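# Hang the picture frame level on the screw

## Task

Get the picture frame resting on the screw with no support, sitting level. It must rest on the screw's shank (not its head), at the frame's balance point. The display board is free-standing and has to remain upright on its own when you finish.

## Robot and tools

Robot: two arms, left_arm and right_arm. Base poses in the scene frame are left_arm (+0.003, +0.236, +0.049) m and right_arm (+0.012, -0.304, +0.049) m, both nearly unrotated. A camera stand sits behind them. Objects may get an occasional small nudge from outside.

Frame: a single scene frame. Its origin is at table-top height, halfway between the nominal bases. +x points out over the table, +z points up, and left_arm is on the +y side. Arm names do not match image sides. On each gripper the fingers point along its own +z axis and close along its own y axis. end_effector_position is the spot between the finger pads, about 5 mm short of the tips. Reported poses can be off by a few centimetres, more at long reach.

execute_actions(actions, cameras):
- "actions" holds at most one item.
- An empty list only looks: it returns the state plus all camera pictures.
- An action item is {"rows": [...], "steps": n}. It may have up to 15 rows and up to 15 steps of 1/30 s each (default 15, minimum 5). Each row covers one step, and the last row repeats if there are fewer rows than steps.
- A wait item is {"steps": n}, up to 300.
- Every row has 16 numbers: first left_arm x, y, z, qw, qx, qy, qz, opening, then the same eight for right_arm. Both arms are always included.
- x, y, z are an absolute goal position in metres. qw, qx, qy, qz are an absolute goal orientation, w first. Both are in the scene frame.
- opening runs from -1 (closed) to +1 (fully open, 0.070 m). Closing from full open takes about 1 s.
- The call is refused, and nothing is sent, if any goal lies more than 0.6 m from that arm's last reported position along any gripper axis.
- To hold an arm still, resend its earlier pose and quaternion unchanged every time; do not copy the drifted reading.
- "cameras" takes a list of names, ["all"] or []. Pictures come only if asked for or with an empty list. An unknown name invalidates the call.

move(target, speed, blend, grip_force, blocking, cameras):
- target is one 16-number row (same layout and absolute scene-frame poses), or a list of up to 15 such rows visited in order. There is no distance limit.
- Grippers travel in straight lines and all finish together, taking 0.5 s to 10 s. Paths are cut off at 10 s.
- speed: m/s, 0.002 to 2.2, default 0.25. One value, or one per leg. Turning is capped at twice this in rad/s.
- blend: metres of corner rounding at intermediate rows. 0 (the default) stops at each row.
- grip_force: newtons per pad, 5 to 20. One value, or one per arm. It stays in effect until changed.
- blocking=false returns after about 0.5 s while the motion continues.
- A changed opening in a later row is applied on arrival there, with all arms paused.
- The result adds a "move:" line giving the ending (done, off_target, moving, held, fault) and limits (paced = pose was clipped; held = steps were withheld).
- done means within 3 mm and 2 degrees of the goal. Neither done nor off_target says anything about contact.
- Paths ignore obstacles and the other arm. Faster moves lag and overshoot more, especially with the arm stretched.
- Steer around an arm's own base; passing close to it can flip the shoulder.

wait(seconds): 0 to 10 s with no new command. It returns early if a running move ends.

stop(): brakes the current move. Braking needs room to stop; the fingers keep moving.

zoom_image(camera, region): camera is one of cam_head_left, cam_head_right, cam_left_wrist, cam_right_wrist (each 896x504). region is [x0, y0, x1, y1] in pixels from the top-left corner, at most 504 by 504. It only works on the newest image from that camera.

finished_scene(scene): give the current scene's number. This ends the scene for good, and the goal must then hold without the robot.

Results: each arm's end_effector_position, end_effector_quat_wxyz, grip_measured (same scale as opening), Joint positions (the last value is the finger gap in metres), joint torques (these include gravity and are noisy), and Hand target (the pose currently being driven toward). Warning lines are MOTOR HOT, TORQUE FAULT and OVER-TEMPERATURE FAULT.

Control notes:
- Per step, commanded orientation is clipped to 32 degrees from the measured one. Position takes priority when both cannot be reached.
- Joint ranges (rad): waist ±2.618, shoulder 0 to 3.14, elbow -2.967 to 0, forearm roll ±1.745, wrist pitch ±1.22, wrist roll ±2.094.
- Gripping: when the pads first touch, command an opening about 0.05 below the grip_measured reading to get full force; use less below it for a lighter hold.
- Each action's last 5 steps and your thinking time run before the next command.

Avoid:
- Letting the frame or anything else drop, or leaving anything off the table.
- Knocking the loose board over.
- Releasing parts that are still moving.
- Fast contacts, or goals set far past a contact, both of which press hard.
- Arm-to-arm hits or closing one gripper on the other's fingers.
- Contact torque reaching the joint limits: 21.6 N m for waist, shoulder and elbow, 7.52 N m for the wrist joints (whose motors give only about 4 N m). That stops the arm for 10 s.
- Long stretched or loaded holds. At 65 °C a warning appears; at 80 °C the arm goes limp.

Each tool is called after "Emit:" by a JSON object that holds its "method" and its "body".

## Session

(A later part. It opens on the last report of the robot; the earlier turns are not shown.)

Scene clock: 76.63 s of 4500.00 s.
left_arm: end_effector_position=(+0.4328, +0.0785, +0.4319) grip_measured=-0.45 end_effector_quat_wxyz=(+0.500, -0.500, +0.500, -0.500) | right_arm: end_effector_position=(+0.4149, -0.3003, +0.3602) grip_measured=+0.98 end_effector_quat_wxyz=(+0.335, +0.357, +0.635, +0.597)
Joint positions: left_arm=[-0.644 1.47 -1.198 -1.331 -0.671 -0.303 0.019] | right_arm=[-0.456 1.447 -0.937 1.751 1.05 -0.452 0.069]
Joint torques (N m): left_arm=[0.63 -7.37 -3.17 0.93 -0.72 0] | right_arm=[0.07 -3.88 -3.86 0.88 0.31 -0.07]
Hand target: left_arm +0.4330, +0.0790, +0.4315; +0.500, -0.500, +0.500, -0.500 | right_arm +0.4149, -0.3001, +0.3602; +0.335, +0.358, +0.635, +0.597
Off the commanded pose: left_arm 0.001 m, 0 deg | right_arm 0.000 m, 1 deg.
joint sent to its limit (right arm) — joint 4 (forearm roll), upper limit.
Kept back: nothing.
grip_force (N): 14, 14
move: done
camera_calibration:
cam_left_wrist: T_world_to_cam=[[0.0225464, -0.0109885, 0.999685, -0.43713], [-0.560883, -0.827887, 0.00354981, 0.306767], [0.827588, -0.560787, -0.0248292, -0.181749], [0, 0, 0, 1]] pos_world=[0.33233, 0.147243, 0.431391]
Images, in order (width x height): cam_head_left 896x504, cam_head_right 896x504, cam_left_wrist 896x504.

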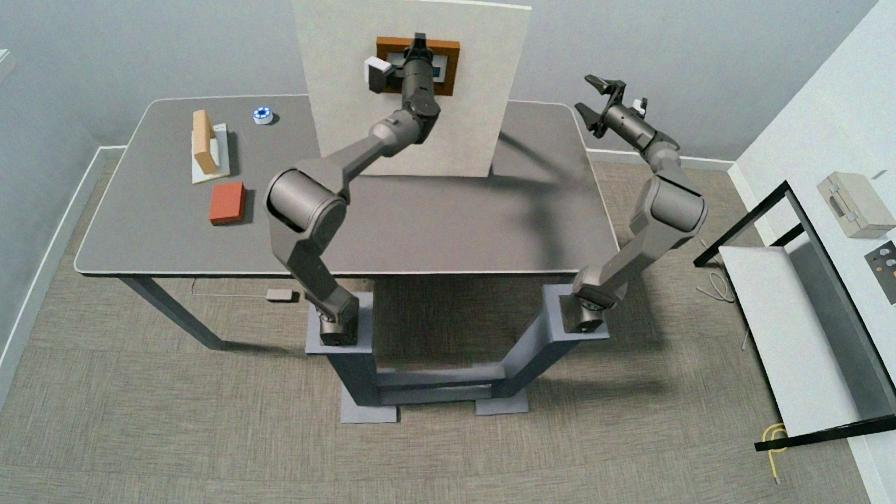

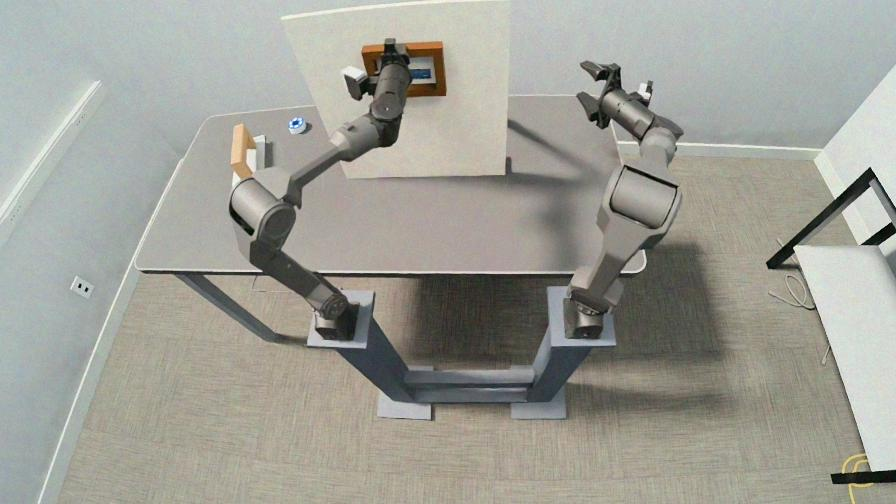

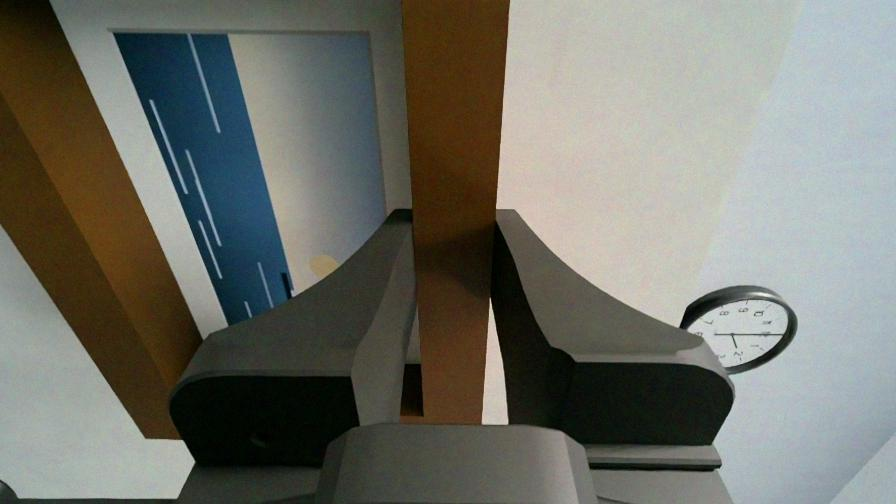

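Emit:
{"method": "move", "body": {"target": [[0.4335,0.0790,0.4290,0.5,-0.5,0.5,-0.5,-0.56,0.415,-0.30,0.36,0.340,0.357,0.629,0.600,1.0],[0.4335,0.0790,0.4275,0.5,-0.5,0.5,-0.5,-0.56,0.415,-0.30,0.36,0.340,0.357,0.629,0.600,1.0]], "speed": 0.02, "cameras": []}}

Emit:
{"method": "move", "body": {"target": [0.4335,0.0788,0.4275,0.5,-0.5,0.5,-0.5,-0.37,0.415,-0.30,0.36,0.340,0.357,0.629,0.600,1.0], "speed": 0.02, "cameras": []}}

Emit:
{"method": "move", "body": {"target": [0.4335,0.0788,0.4270,0.5,-0.5,0.5,-0.5,-0.15,0.415,-0.30,0.36,0.340,0.357,0.629,0.600,1.0], "speed": 0.02, "cameras": ["cam_head_left","cam_head_right"]}}

Emit:
{"method": "zoom_image", "body": {"camera": "cam_head_left", "region": [360, 25, 480, 115]}}

Emit:
{"method": "zoom_image", "body": {"camera": "cam_head_right", "region": [345, 25, 465, 115]}}

Scene clock: 79.57 s of 4500.00 s.
left_arm: end_effector_position=(+0.4328, +0.0789, +0.4300) grip_measured=-0.44 end_effector_quat_wxyz=(+0.501, -0.499, +0.499, -0.502) | right_arm: end_effector_position=(+0.4149, -0.3003, +0.3602) grip_measured=+0.98 end_effector_quat_wxyz=(+0.335, +0.357, +0.635, +0.597)
Joint positions: left_arm=[-0.643 1.47 -1.186 -1.309 -0.673 -0.328 0.02] | right_arm=[-0.456 1.447 -0.937 1.751 1.05 -0.452 0.069]
Joint torques (N m): left_arm=[5.08 1.22 3.5 -1.99 -0.79 -0.19] | right_arm=[-0.32 -4.01 -3.68 0.89 0.22 -0.07]
Hand target: left_arm +0.4335, +0.0790, +0.4275; +0.500, -0.500, +0.500, -0.500 | right_arm +0.4149, -0.3001, +0.3602; +0.335, +0.358, +0.635, +0.597
Off the commanded pose: left_arm 0.003 m, 0 deg | right_arm 0.000 m, 1 deg.
joint sent to its limit (right arm) — joint 4 (forearm roll), upper limit.
Kept back: nothing.
grip_force (N): 14, 14
move: done
No camera images: "cameras" was empty.

Scene clock: 80.27 s of 4500.00 s.
left_arm: end_effector_position=(+0.4339, +0.0794, +0.4259) grip_measured=-0.37 end_effector_quat_wxyz=(+0.500, -0.501, +0.501, -0.499) | right_arm: end_effector_position=(+0.4149, -0.3003, +0.3602) grip_measured=+0.98 end_effector_quat_wxyz=(+0.335, +0.357, +0.635, +0.597)
Joint positions: left_arm=[-0.641 1.475 -1.182 -1.313 -0.674 -0.328 0.022] | right_arm=[-0.456 1.447 -0.937 1.751 1.05 -0.452 0.069]
Joint torques (N m): left_arm=[1.58 -1.77 -1.33 -0.12 -0.16 -0.03] | right_arm=[-0.38 -4.1 -3.67 0.89 0.21 -0.04]
Hand target: left_arm +0.4335, +0.0788, +0.4275; +0.500, -0.500, +0.500, -0.500 | right_arm +0.4149, -0.3001, +0.3602; +0.335, +0.358, +0.635, +0.597
Off the commanded pose: left_arm 0.002 m, 0 deg | right_arm 0.000 m, 1 deg.
joint sent to its limit (right arm) — joint 4 (forearm roll), upper limit.
Kept back: nothing.
grip_force (N): 14, 14
move: done
No camera images: "cameras" was empty.

Scene clock: 81.00 s of 4500.00 s.
left_arm: end_effector_position=(+0.4339, +0.0787, +0.4257) grip_measured=-0.15 end_effector_quat_wxyz=(+0.500, -0.500, +0.501, -0.499) | right_arm: end_effector_position=(+0.4149, -0.3003, +0.3602) grip_measured=+0.98 end_effector_quat_wxyz=(+0.335, +0.357, +0.635, +0.597)
Joint positions: left_arm=[-0.642 1.476 -1.181 -1.309 -0.674 -0.331 0.03] | right_arm=[-0.456 1.447 -0.937 1.751 1.05 -0.452 0.069]
Joint torques (N m): left_arm=[-0.8 -6.64 -3.72 0.7 -0.69 -0.12] | right_arm=[-0.29 -4.14 -3.61 0.89 0.2 -0.03]
Hand target: left_arm +0.4335, +0.0788, +0.4270; +0.500, -0.500, +0.500, -0.500 | right_arm +0.4149, -0.3001, +0.3602; +0.335, +0.358, +0.635, +0.597
Off the commanded pose: left_arm 0.001 m, 0 deg | right_arm 0.000 m, 1 deg.
joint sent to its limit (right arm) — joint 4 (forearm roll), upper limit.
Kept back: nothing.
grip_force (N): 14, 14
move: done
Images, in order (width x height): cam_head_left 896x504, cam_head_right 896x504.

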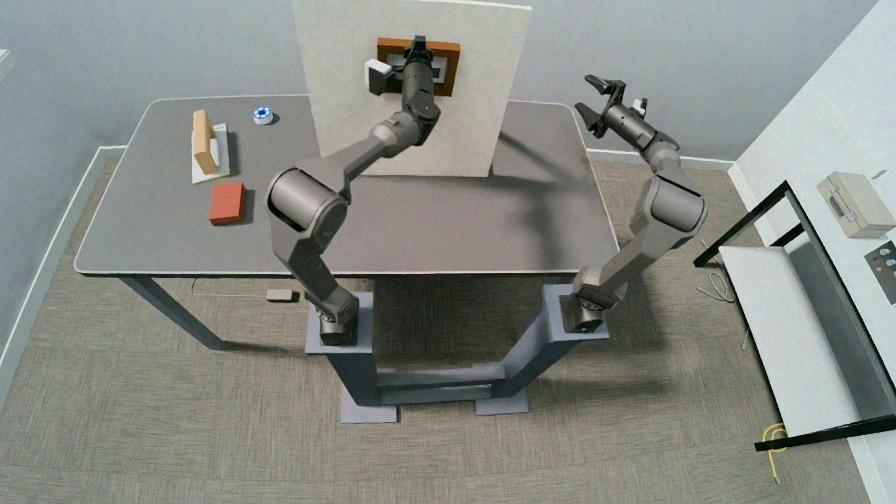

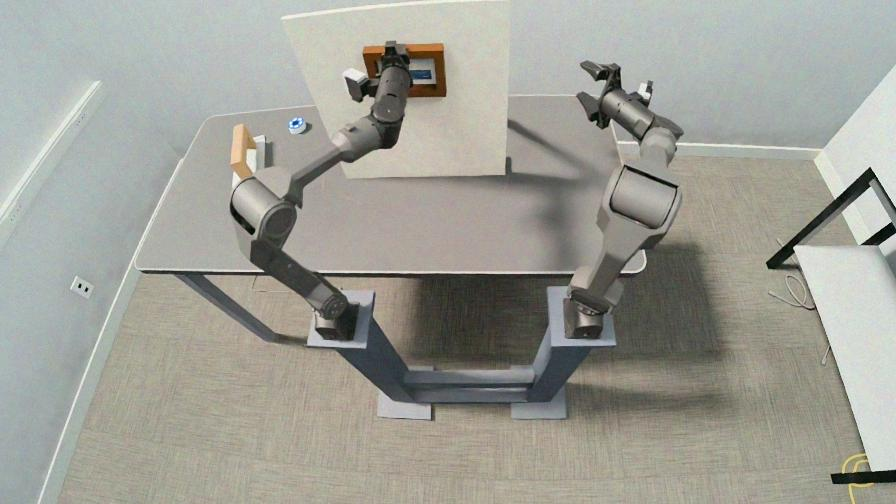

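Scaled by 4.200 from the camera's 896x504 image, which has a finer 1280x720 frame.

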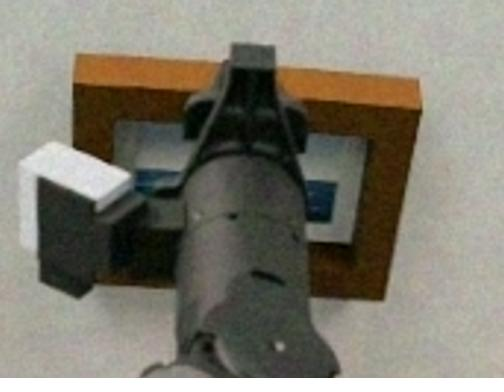

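Scaled by 4.200 from the camera's 896x504 image, which has a finer 1280x720 frame.

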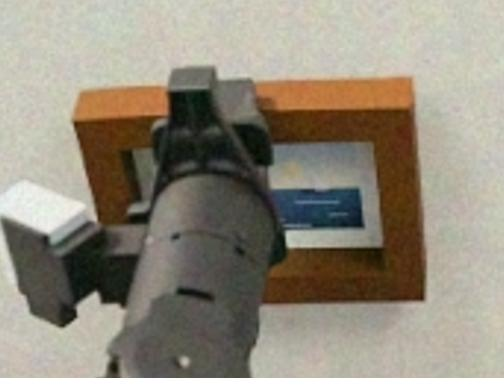

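Emit:
{"method": "zoom_image", "body": {"camera": "cam_head_right", "region": [270, 0, 390, 90]}}

Emit:
{"method": "zoom_image", "body": {"camera": "cam_head_right", "region": [420, 0, 540, 90]}}

Emit:
{"method": "zoom_image", "body": {"camera": "cam_head_right", "region": [310, 140, 430, 230]}}

Emit:
{"method": "zoom_image", "body": {"camera": "cam_head_right", "region": [420, 140, 540, 230]}}

Emit:
{"method": "zoom_image", "body": {"camera": "cam_head_left", "region": [420, 0, 540, 90]}}

Emit:
{"method": "zoom_image", "body": {"camera": "cam_head_left", "region": [420, 120, 540, 210]}}

Emit:
{"method": "zoom_image", "body": {"camera": "cam_head_left", "region": [300, 120, 420, 210]}}

Emit:
{"method": "zoom_image", "body": {"camera": "cam_head_left", "region": [280, 0, 400, 90]}}

Scaled by 4.200 from the camera's 896x504 image, which has a finer 1280x720 frame.

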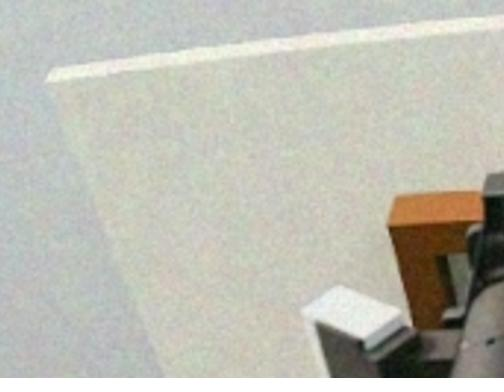

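Scaled by 4.200 from the camera's 896x504 image, which has a finer 1280x720 frame.

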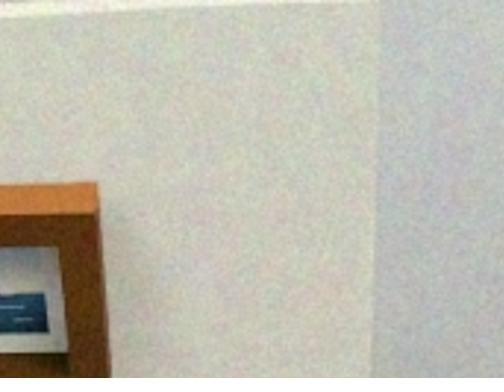

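Scaled by 4.200 from the camera's 896x504 image, which has a finer 1280x720 frame.

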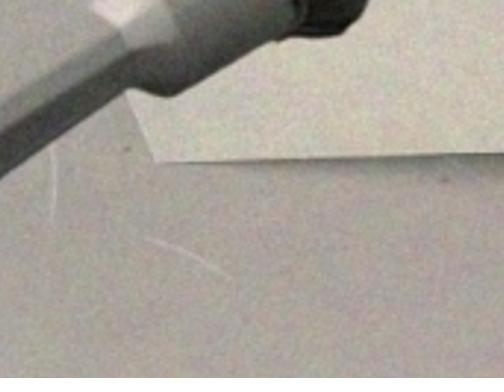

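Scaled by 4.200 from the camera's 896x504 image, which has a finer 1280x720 frame.

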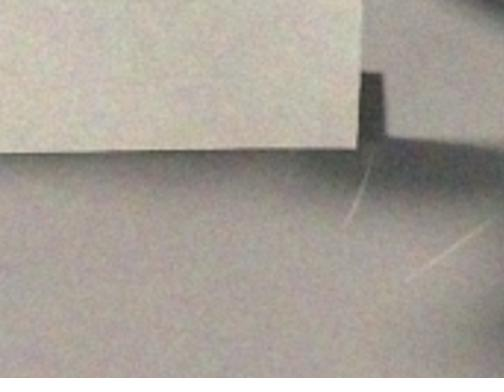

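Scaled by 4.200 from the camera's 896x504 image, which has a finer 1280x720 frame.

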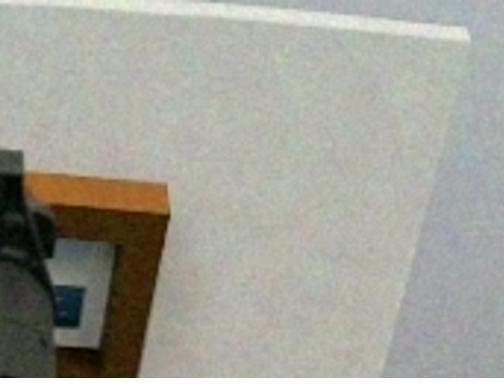

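Scaled by 4.200 from the camera's 896x504 image, which has a finer 1280x720 frame.

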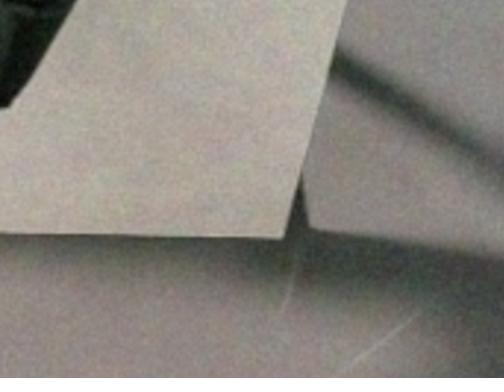

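Scaled by 4.200 from the camera's 896x504 image, which has a finer 1280x720 frame.

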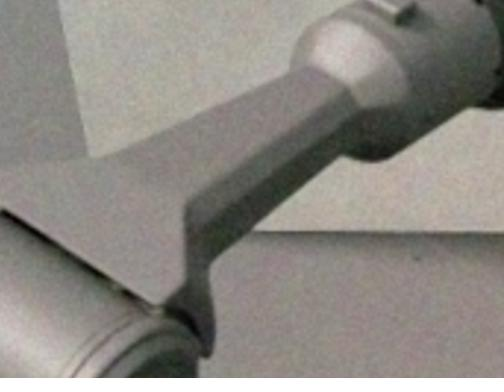

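Scaled by 4.200 from the camera's 896x504 image, which has a finer 1280x720 frame.

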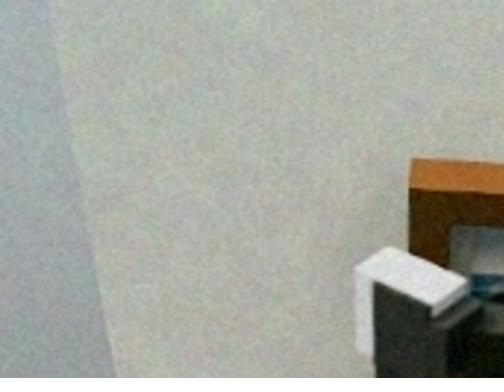

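Emit:
{"method": "zoom_image", "body": {"camera": "cam_head_left", "region": [405, 0, 469, 36]}}

Emit:
{"method": "zoom_image", "body": {"camera": "cam_head_left", "region": [480, 0, 544, 36]}}

Emit:
{"method": "zoom_image", "body": {"camera": "cam_head_left", "region": [365, 25, 429, 61]}}

Emit:
{"method": "zoom_image", "body": {"camera": "cam_head_left", "region": [410, 25, 474, 61]}}

Emit:
{"method": "zoom_image", "body": {"camera": "cam_head_right", "region": [350, 30, 414, 66]}}

Emit:
{"method": "zoom_image", "body": {"camera": "cam_head_right", "region": [400, 30, 464, 66]}}

Scaled by 7.875 from the camera's 896x504 image, which has a finer 1280x720 frame.

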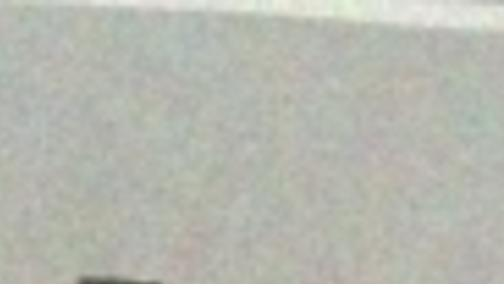

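Scaled by 7.875 from the camera's 896x504 image, which has a finer 1280x720 frame.

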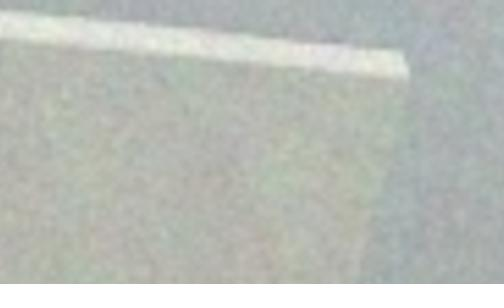

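Scaled by 7.875 from the camera's 896x504 image, which has a finer 1280x720 frame.

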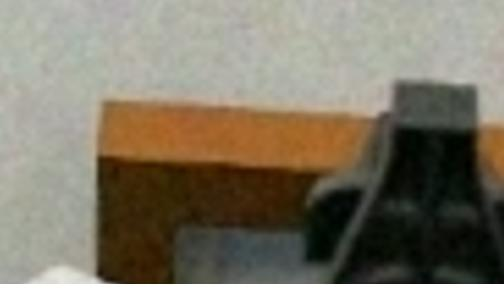

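Scaled by 7.875 from the camera's 896x504 image, which has a finer 1280x720 frame.

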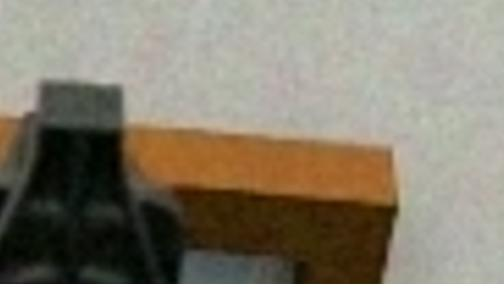

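Scaled by 7.875 from the camera's 896x504 image, which has a finer 1280x720 frame.

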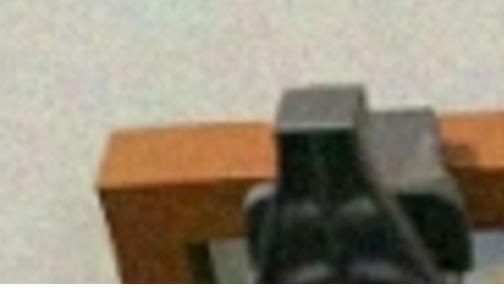

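Scaled by 7.875 from the camera's 896x504 image, which has a finer 1280x720 frame.

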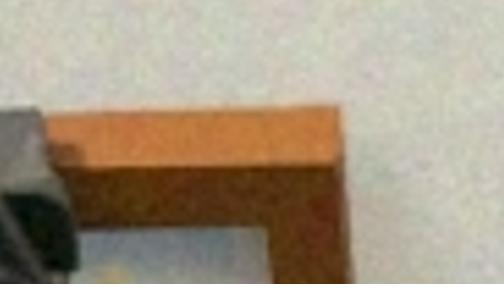

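Emit:
{"method": "move", "body": {"target": [[0.4335,0.0790,0.4262,0.4934,-0.5065,0.4934,-0.5065,-0.15,0.415,-0.30,0.36,0.340,0.357,0.629,0.600,1.0],[0.4335,0.0790,0.4262,0.4934,-0.5065,0.4934,-0.5065,-0.56,0.415,-0.30,0.36,0.340,0.357,0.629,0.600,1.0],[0.4330,0.0790,0.4315,0.4934,-0.5065,0.4934,-0.5065,-0.56,0.415,-0.30,0.36,0.340,0.357,0.629,0.600,1.0],[0.4330,0.0830,0.4325,0.5022,-0.4978,0.5022,-0.4978,-0.56,0.415,-0.30,0.36,0.340,0.357,0.629,0.600,1.0]], "speed": 0.03, "cameras": ["cam_head_left","cam_head_right"]}}

Emit:
{"method": "zoom_image", "body": {"camera": "cam_head_left", "region": [360, 25, 480, 115]}}

Emit:
{"method": "zoom_image", "body": {"camera": "cam_head_right", "region": [345, 25, 465, 115]}}

Scene clock: 90.33 s of 4500.00 s.
left_arm: end_effector_position=(+0.4332, +0.0829, +0.4321) grip_measured=-0.44 end_effector_quat_wxyz=(+0.502, -0.498, +0.502, -0.497) | right_arm: end_effector_position=(+0.4149, -0.3003, +0.3602) grip_measured=+0.98 end_effector_quat_wxyz=(+0.335, +0.357, +0.635, +0.597)
Joint positions: left_arm=[-0.631 1.463 -1.192 -1.33 -0.659 -0.293 0.019] | right_arm=[-0.456 1.447 -0.937 1.751 1.05 -0.452 0.069]
Joint torques (N m): left_arm=[0.15 -7.36 -3.39 1.01 -0.56 -0.05] | right_arm=[0.15 -4.39 -3.58 0.88 0.29 -0.02]
Hand target: left_arm +0.4330, +0.0830, +0.4325; +0.502, -0.498, +0.502, -0.498 | right_arm +0.4149, -0.3001, +0.3602; +0.335, +0.358, +0.635, +0.597
Off the commanded pose: left_arm 0.000 m, 0 deg | right_arm 0.000 m, 1 deg.
joint sent to its limit (right arm) — joint 4 (forearm roll), upper limit.
Kept back: nothing.
grip_force (N): 14, 14
move: done
Images, in order (width x height): cam_head_left 896x504, cam_head_right 896x504.

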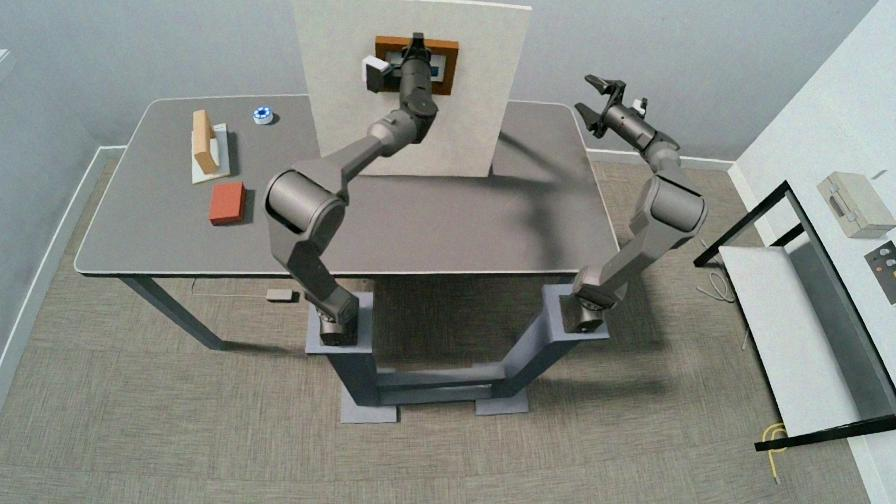

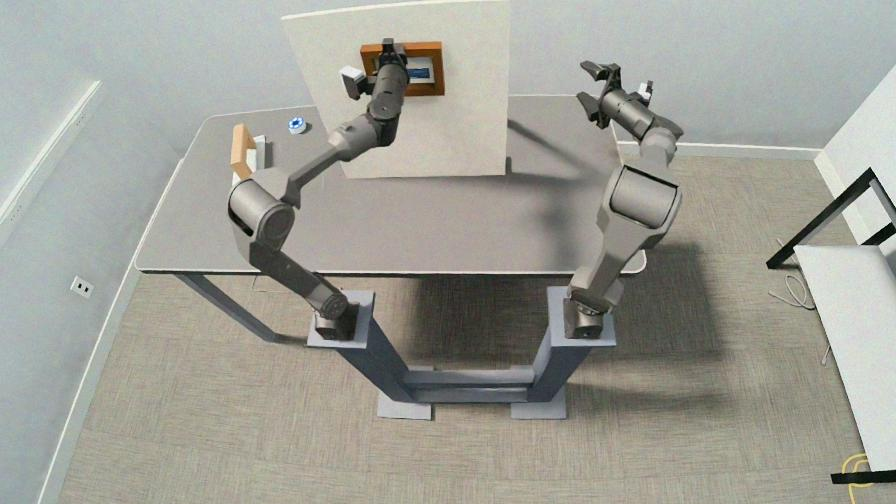

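Scaled by 4.200 from the camera's 896x504 image, which has a finer 1280x720 frame.

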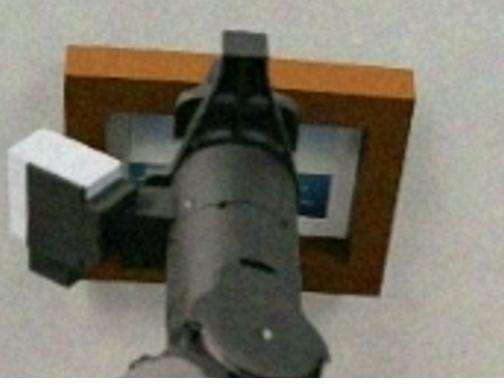

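Scaled by 4.200 from the camera's 896x504 image, which has a finer 1280x720 frame.

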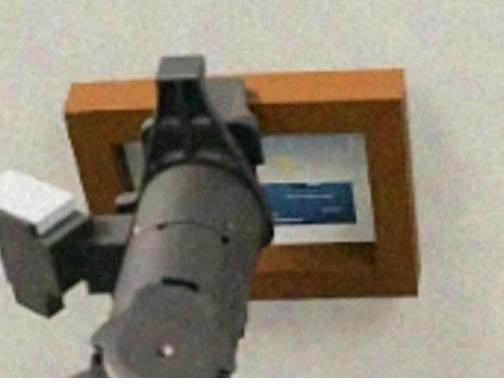

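Emit:
{"method": "move", "body": {"target": [[0.4332,0.0830,0.4320,0.4956,-0.5043,0.4956,-0.5043,-0.56,0.415,-0.30,0.36,0.340,0.357,0.629,0.600,1.0],[0.4335,0.0830,0.4295,0.4956,-0.5043,0.4956,-0.5043,-0.56,0.415,-0.30,0.36,0.340,0.357,0.629,0.600,1.0]], "speed": 0.02, "cameras": ["cam_head_left","cam_head_right"]}}

Emit:
{"method": "zoom_image", "body": {"camera": "cam_head_left", "region": [360, 25, 480, 115]}}

Emit:
{"method": "zoom_image", "body": {"camera": "cam_head_right", "region": [345, 25, 465, 115]}}

Scene clock: 92.23 s of 4500.00 s.
left_arm: end_effector_position=(+0.4330, +0.0830, +0.4312) grip_measured=-0.44 end_effector_quat_wxyz=(+0.496, -0.504, +0.495, -0.506) | right_arm: end_effector_position=(+0.4149, -0.3003, +0.3602) grip_measured=+0.98 end_effector_quat_wxyz=(+0.335, +0.357, +0.635, +0.597)
Joint positions: left_arm=[-0.63 1.462 -1.184 -1.313 -0.66 -0.339 0.02] | right_arm=[-0.456 1.447 -0.937 1.751 1.05 -0.452 0.069]
Joint torques (N m): left_arm=[0.77 -4.31 -2.27 0.41 -0.73 -0.07] | right_arm=[-0.3 -4.52 -3.63 0.87 0.35 0.01]
Hand target: left_arm +0.4335, +0.0830, +0.4295; +0.496, -0.504, +0.496, -0.504 | right_arm +0.4149, -0.3001, +0.3602; +0.335, +0.358, +0.635, +0.597
Off the commanded pose: left_arm 0.002 m, 0 deg | right_arm 0.000 m, 1 deg.
joint sent to its limit (right arm) — joint 4 (forearm roll), upper limit.
Kept back: nothing.
grip_force (N): 14, 14
move: done
Images, in order (width x height): cam_head_left 896x504, cam_head_right 896x504.

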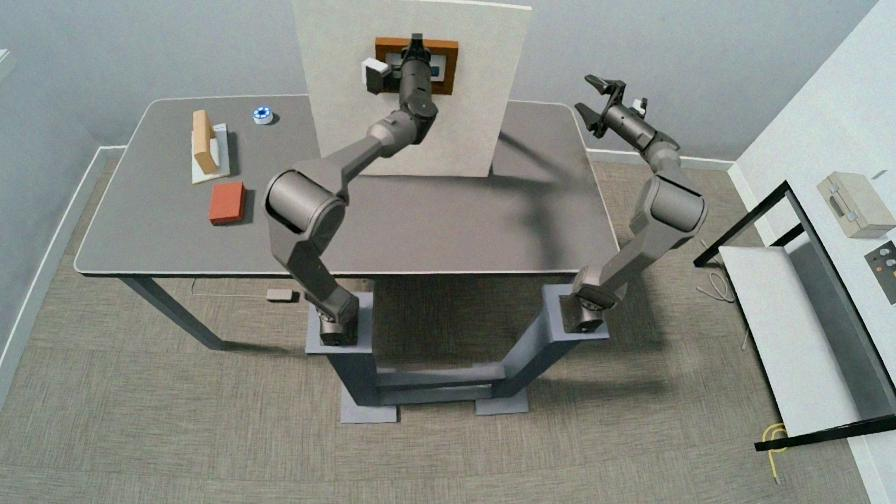

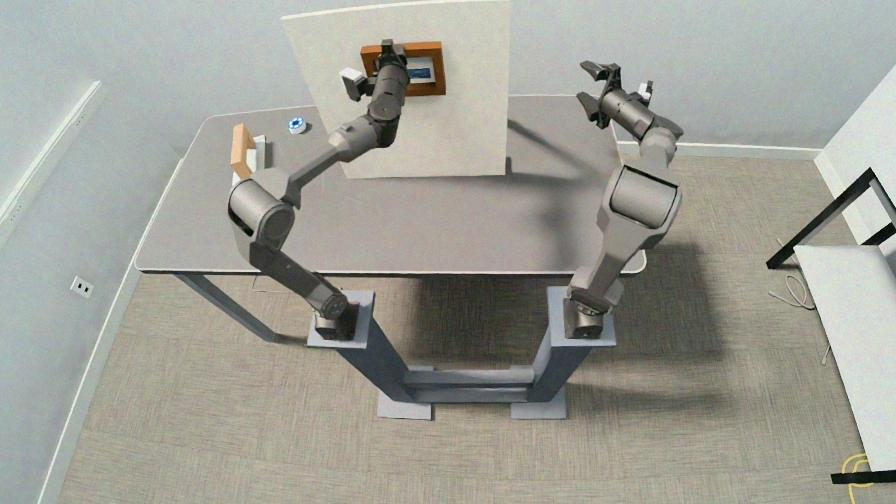

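Scaled by 4.200 from the camera's 896x504 image, which has a finer 1280x720 frame.

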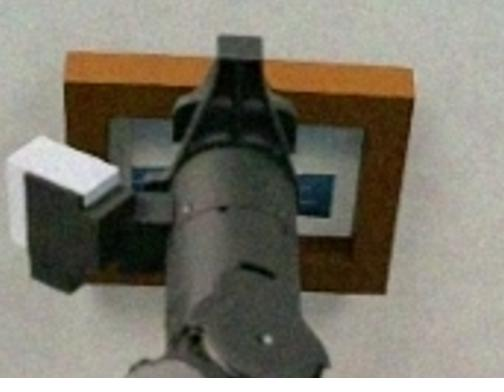

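Scaled by 4.200 from the camera's 896x504 image, which has a finer 1280x720 frame.

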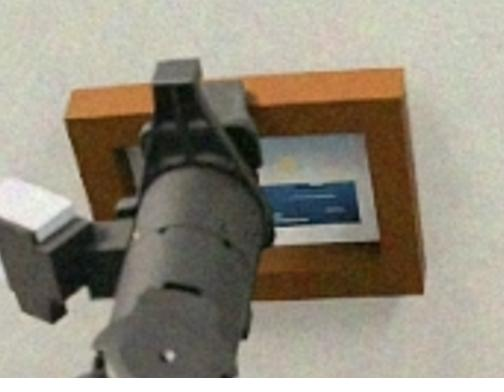

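Emit:
{"method": "move", "body": {"target": [[0.4335,0.0830,0.4280,0.4956,-0.5043,0.4956,-0.5043,-0.56,0.415,-0.30,0.36,0.340,0.357,0.629,0.600,1.0]], "speed": 0.02, "cameras": []}}

Emit:
{"method": "move", "body": {"target": [0.4335,0.0830,0.4280,0.4956,-0.5043,0.4956,-0.5043,-0.40,0.415,-0.30,0.36,0.340,0.357,0.629,0.600,1.0], "speed": 0.02, "cameras": ["cam_head_left","cam_head_right"]}}

Emit:
{"method": "zoom_image", "body": {"camera": "cam_head_left", "region": [360, 25, 480, 115]}}

Emit:
{"method": "zoom_image", "body": {"camera": "cam_head_right", "region": [345, 25, 465, 115]}}

Scene clock: 93.33 s of 4500.00 s.
left_arm: end_effector_position=(+0.4330, +0.0830, +0.4300) grip_measured=-0.44 end_effector_quat_wxyz=(+0.496, -0.503, +0.495, -0.506) | right_arm: end_effector_position=(+0.4149, -0.3003, +0.3602) grip_measured=+0.98 end_effector_quat_wxyz=(+0.335, +0.357, +0.635, +0.597)
Joint positions: left_arm=[-0.63 1.463 -1.179 -1.305 -0.661 -0.347 0.02] | right_arm=[-0.456 1.447 -0.937 1.751 1.05 -0.452 0.069]
Joint torques (N m): left_arm=[1.51 -1.25 1.19 -0.91 -0.21 -0.14] | right_arm=[-0.36 -4.57 -3.62 0.87 0.38 0.02]
Hand target: left_arm +0.4335, +0.0830, +0.4280; +0.496, -0.504, +0.496, -0.504 | right_arm +0.4149, -0.3001, +0.3602; +0.335, +0.358, +0.635, +0.597
Off the commanded pose: left_arm 0.002 m, 0 deg | right_arm 0.000 m, 1 deg.
joint sent to its limit (right arm) — joint 4 (forearm roll), upper limit.
Kept back: nothing.
grip_force (N): 14, 14
move: done
No camera images: "cameras" was empty.

Scene clock: 94.03 s of 4500.00 s.
left_arm: end_effector_position=(+0.4330, +0.0833, +0.4292) grip_measured=-0.39 end_effector_quat_wxyz=(+0.496, -0.504, +0.495, -0.505) | right_arm: end_effector_position=(+0.4149, -0.3003, +0.3602) grip_measured=+0.98 end_effector_quat_wxyz=(+0.335, +0.357, +0.635, +0.597)
Joint positions: left_arm=[-0.63 1.463 -1.177 -1.306 -0.662 -0.347 0.021] | right_arm=[-0.456 1.447 -0.937 1.751 1.05 -0.452 0.069]
Joint torques (N m): left_arm=[1.93 0.08 1.4 -1.09 0.3 -0.13] | right_arm=[-0.26 -4.68 -3.66 0.88 0.41 0.04]
Hand target: left_arm +0.4335, +0.0830, +0.4280; +0.496, -0.504, +0.496, -0.504 | right_arm +0.4149, -0.3001, +0.3602; +0.335, +0.358, +0.635, +0.597
Off the commanded pose: left_arm 0.001 m, 0 deg | right_arm 0.000 m, 1 deg.
joint sent to its limit (right arm) — joint 4 (forearm roll), upper limit.
Kept back: nothing.
grip_force (N): 14, 14
move: done
Images, in order (width x height): cam_head_left 896x504, cam_head_right 896x504.

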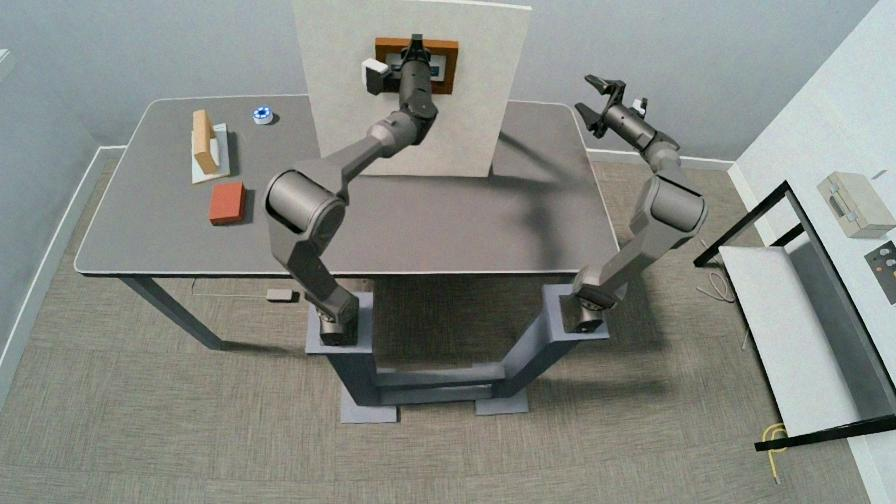

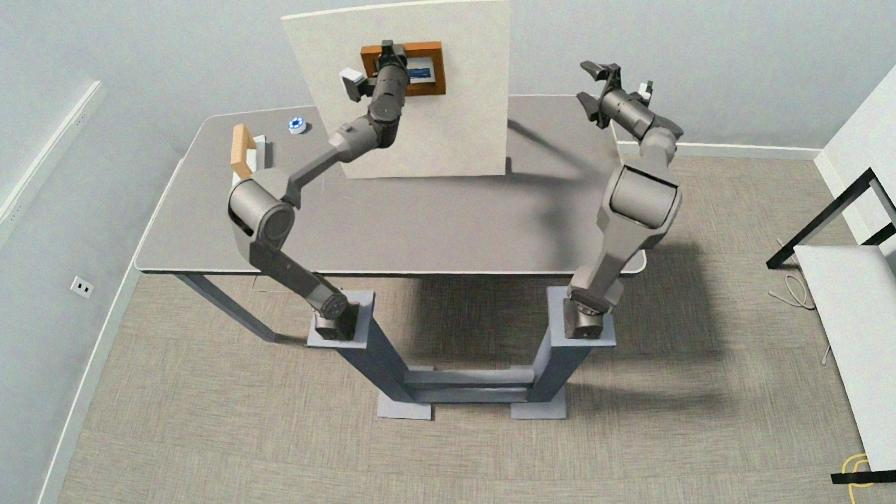

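Scaled by 4.200 from the camera's 896x504 image, which has a finer 1280x720 frame.

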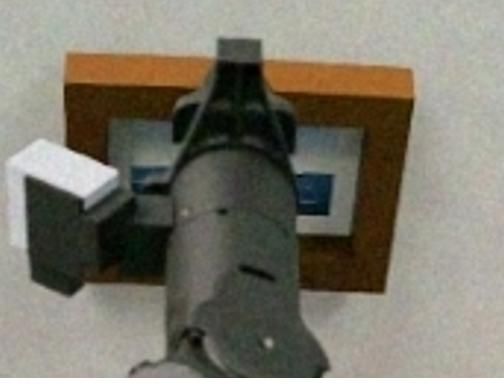

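Scaled by 4.200 from the camera's 896x504 image, which has a finer 1280x720 frame.

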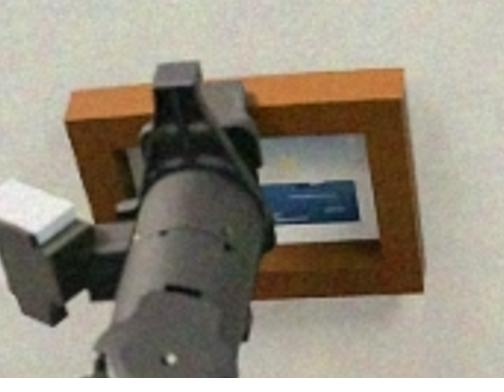

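Emit:
{"method": "move", "body": {"target": [0.4333,0.0832,0.4285,0.4956,-0.5043,0.4956,-0.5043,-0.36,0.415,-0.30,0.36,0.340,0.357,0.629,0.600,1.0], "speed": 0.02, "cameras": ["cam_head_left","cam_head_right"]}}

Emit:
{"method": "zoom_image", "body": {"camera": "cam_head_left", "region": [360, 25, 480, 115]}}

Emit:
{"method": "zoom_image", "body": {"camera": "cam_head_right", "region": [345, 25, 465, 115]}}

Scene clock: 95.00 s of 4500.00 s.
left_arm: end_effector_position=(+0.4332, +0.0830, +0.4285) grip_measured=-0.35 end_effector_quat_wxyz=(+0.496, -0.504, +0.496, -0.504) | right_arm: end_effector_position=(+0.4149, -0.3003, +0.3602) grip_measured=+0.98 end_effector_quat_wxyz=(+0.335, +0.357, +0.635, +0.597)
Joint positions: left_arm=[-0.63 1.464 -1.177 -1.308 -0.661 -0.346 0.023] | right_arm=[-0.456 1.447 -0.937 1.751 1.05 -0.452 0.069]
Joint torques (N m): left_arm=[2.31 -0.41 0.17 -1.08 0.74 0.09] | right_arm=[-0.13 -4.74 -3.68 0.87 0.43 0.05]
Hand target: left_arm +0.4333, +0.0832, +0.4285; +0.496, -0.504, +0.496, -0.504 | right_arm +0.4149, -0.3001, +0.3602; +0.335, +0.358, +0.635, +0.597
Off the commanded pose: left_arm 0.000 m, 0 deg | right_arm 0.000 m, 1 deg.
joint sent to its limit (right arm) — joint 4 (forearm roll), upper limit.
Kept back: nothing.
grip_force (N): 14, 14
move: done
Images, in order (width x height): cam_head_left 896x504, cam_head_right 896x504.

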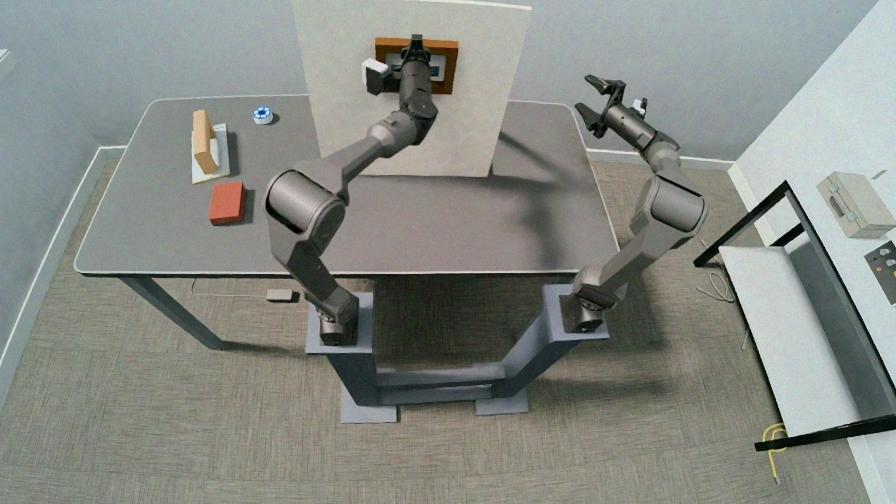

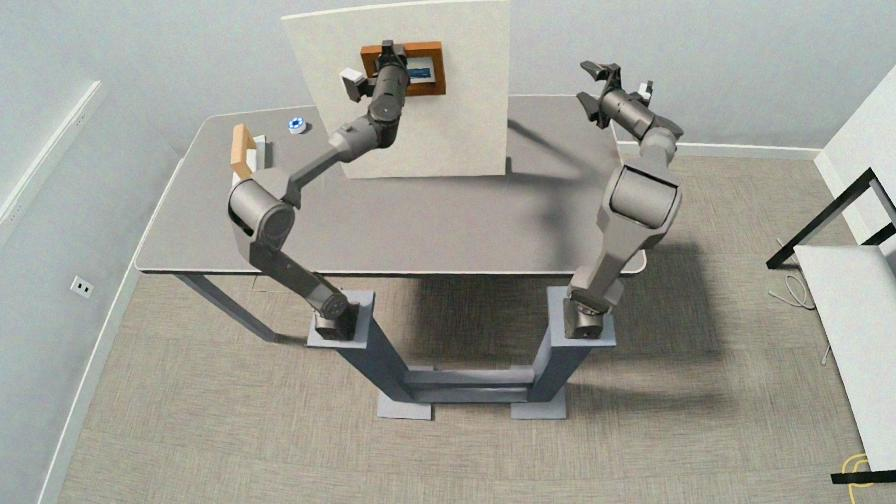

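Scaled by 4.200 from the camera's 896x504 image, which has a finer 1280x720 frame.

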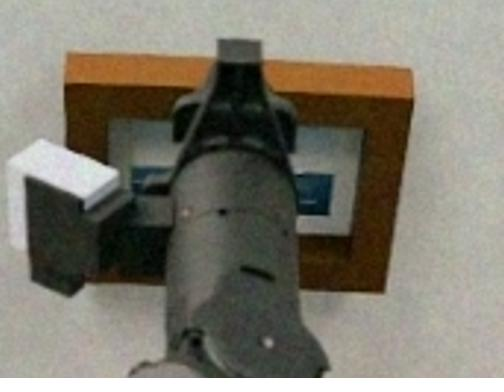

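Scaled by 4.200 from the camera's 896x504 image, which has a finer 1280x720 frame.

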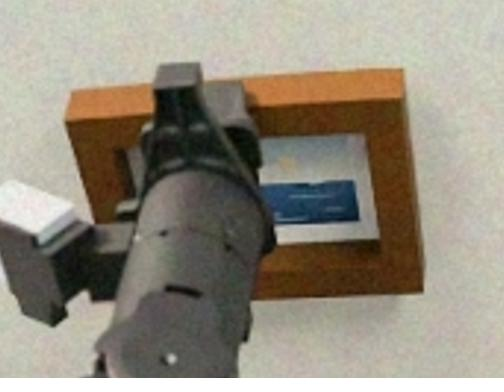

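Emit:
{"method": "move", "body": {"target": [[0.4333,0.0832,0.4285,0.4956,-0.5043,0.4956,-0.5043,-0.30,0.415,-0.30,0.36,0.340,0.357,0.629,0.600,1.0],[0.4333,0.0832,0.4285,0.4956,-0.5043,0.4956,-0.5043,-0.15,0.415,-0.30,0.36,0.340,0.357,0.629,0.600,1.0]], "speed": 0.02, "cameras": ["cam_head_left","cam_head_right","cam_left_wrist"]}}

Emit:
{"method": "zoom_image", "body": {"camera": "cam_head_left", "region": [360, 25, 480, 115]}}

Emit:
{"method": "zoom_image", "body": {"camera": "cam_head_right", "region": [345, 25, 465, 115]}}

Scene clock: 97.20 s of 4500.00 s.
left_arm: end_effector_position=(+0.4340, +0.0828, +0.4265) grip_measured=-0.15 end_effector_quat_wxyz=(+0.495, -0.505, +0.497, -0.503) | right_arm: end_effector_position=(+0.4149, -0.3003, +0.3602) grip_measured=+0.98 end_effector_quat_wxyz=(+0.335, +0.357, +0.635, +0.597)
Joint positions: left_arm=[-0.629 1.467 -1.176 -1.309 -0.66 -0.346 0.03] | right_arm=[-0.456 1.447 -0.937 1.751 1.05 -0.452 0.069]
Joint torques (N m): left_arm=[-0.7 -6.66 -3.79 0.73 -0.69 0.01] | right_arm=[0.27 -4.85 -3.74 0.86 0.34 0.08]
Hand target: left_arm +0.4333, +0.0832, +0.4285; +0.496, -0.504, +0.496, -0.504 | right_arm +0.4149, -0.3001, +0.3602; +0.335, +0.358, +0.635, +0.597
Off the commanded pose: left_arm 0.002 m, 0 deg | right_arm 0.000 m, 1 deg.
joint sent to its limit (right arm) — joint 4 (forearm roll), upper limit.
Kept back: nothing.
grip_force (N): 14, 14
move: done
camera_calibration:
cam_left_wrist: T_world_to_cam=[[0.0274153, 0.00477302, 0.999613, -0.435101], [-0.559993, -0.828272, 0.0193132, 0.304018], [0.828043, -0.560306, -0.0200344, -0.182663], [0, 0, 0, 1]] pos_world=[0.33343, 0.15154, 0.425402]
Images, in order (width x height): cam_head_left 896x504, cam_head_right 896x504, cam_left_wrist 896x504.

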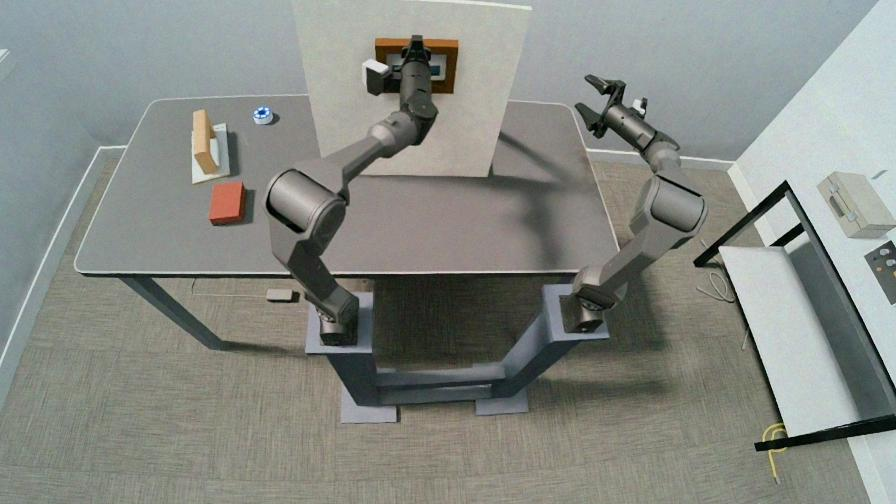

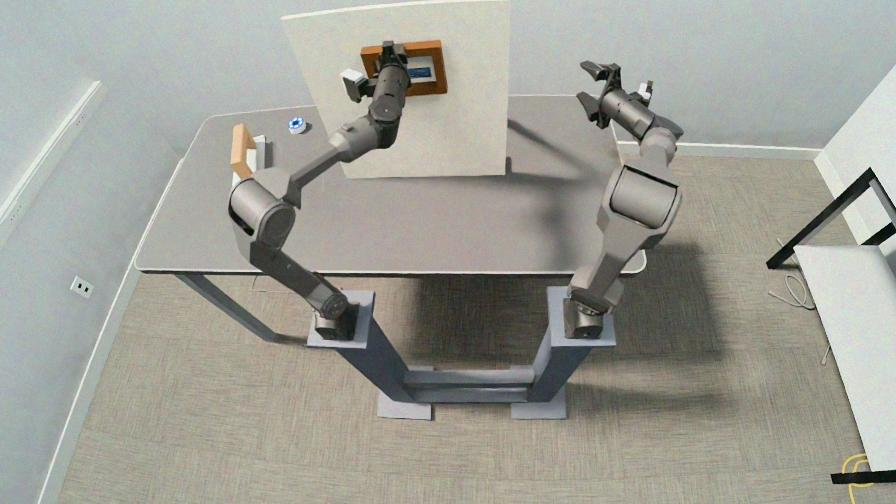

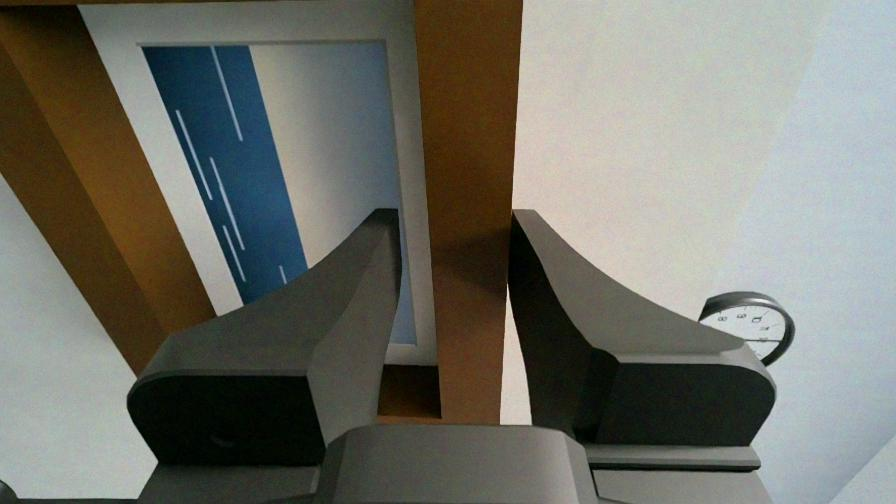

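Scaled by 4.200 from the camera's 896x504 image, which has a finer 1280x720 frame.

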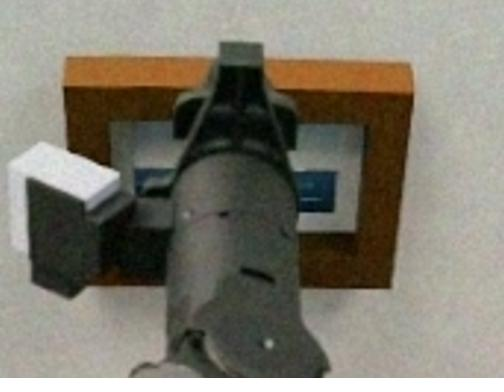

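Scaled by 4.200 from the camera's 896x504 image, which has a finer 1280x720 frame.

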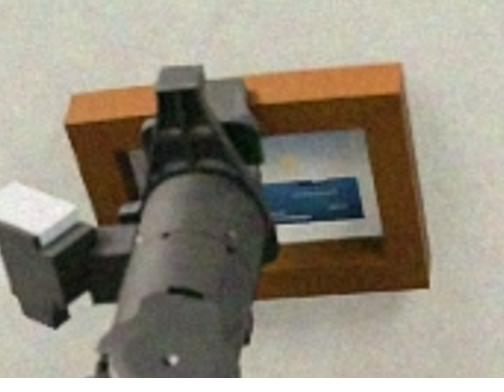

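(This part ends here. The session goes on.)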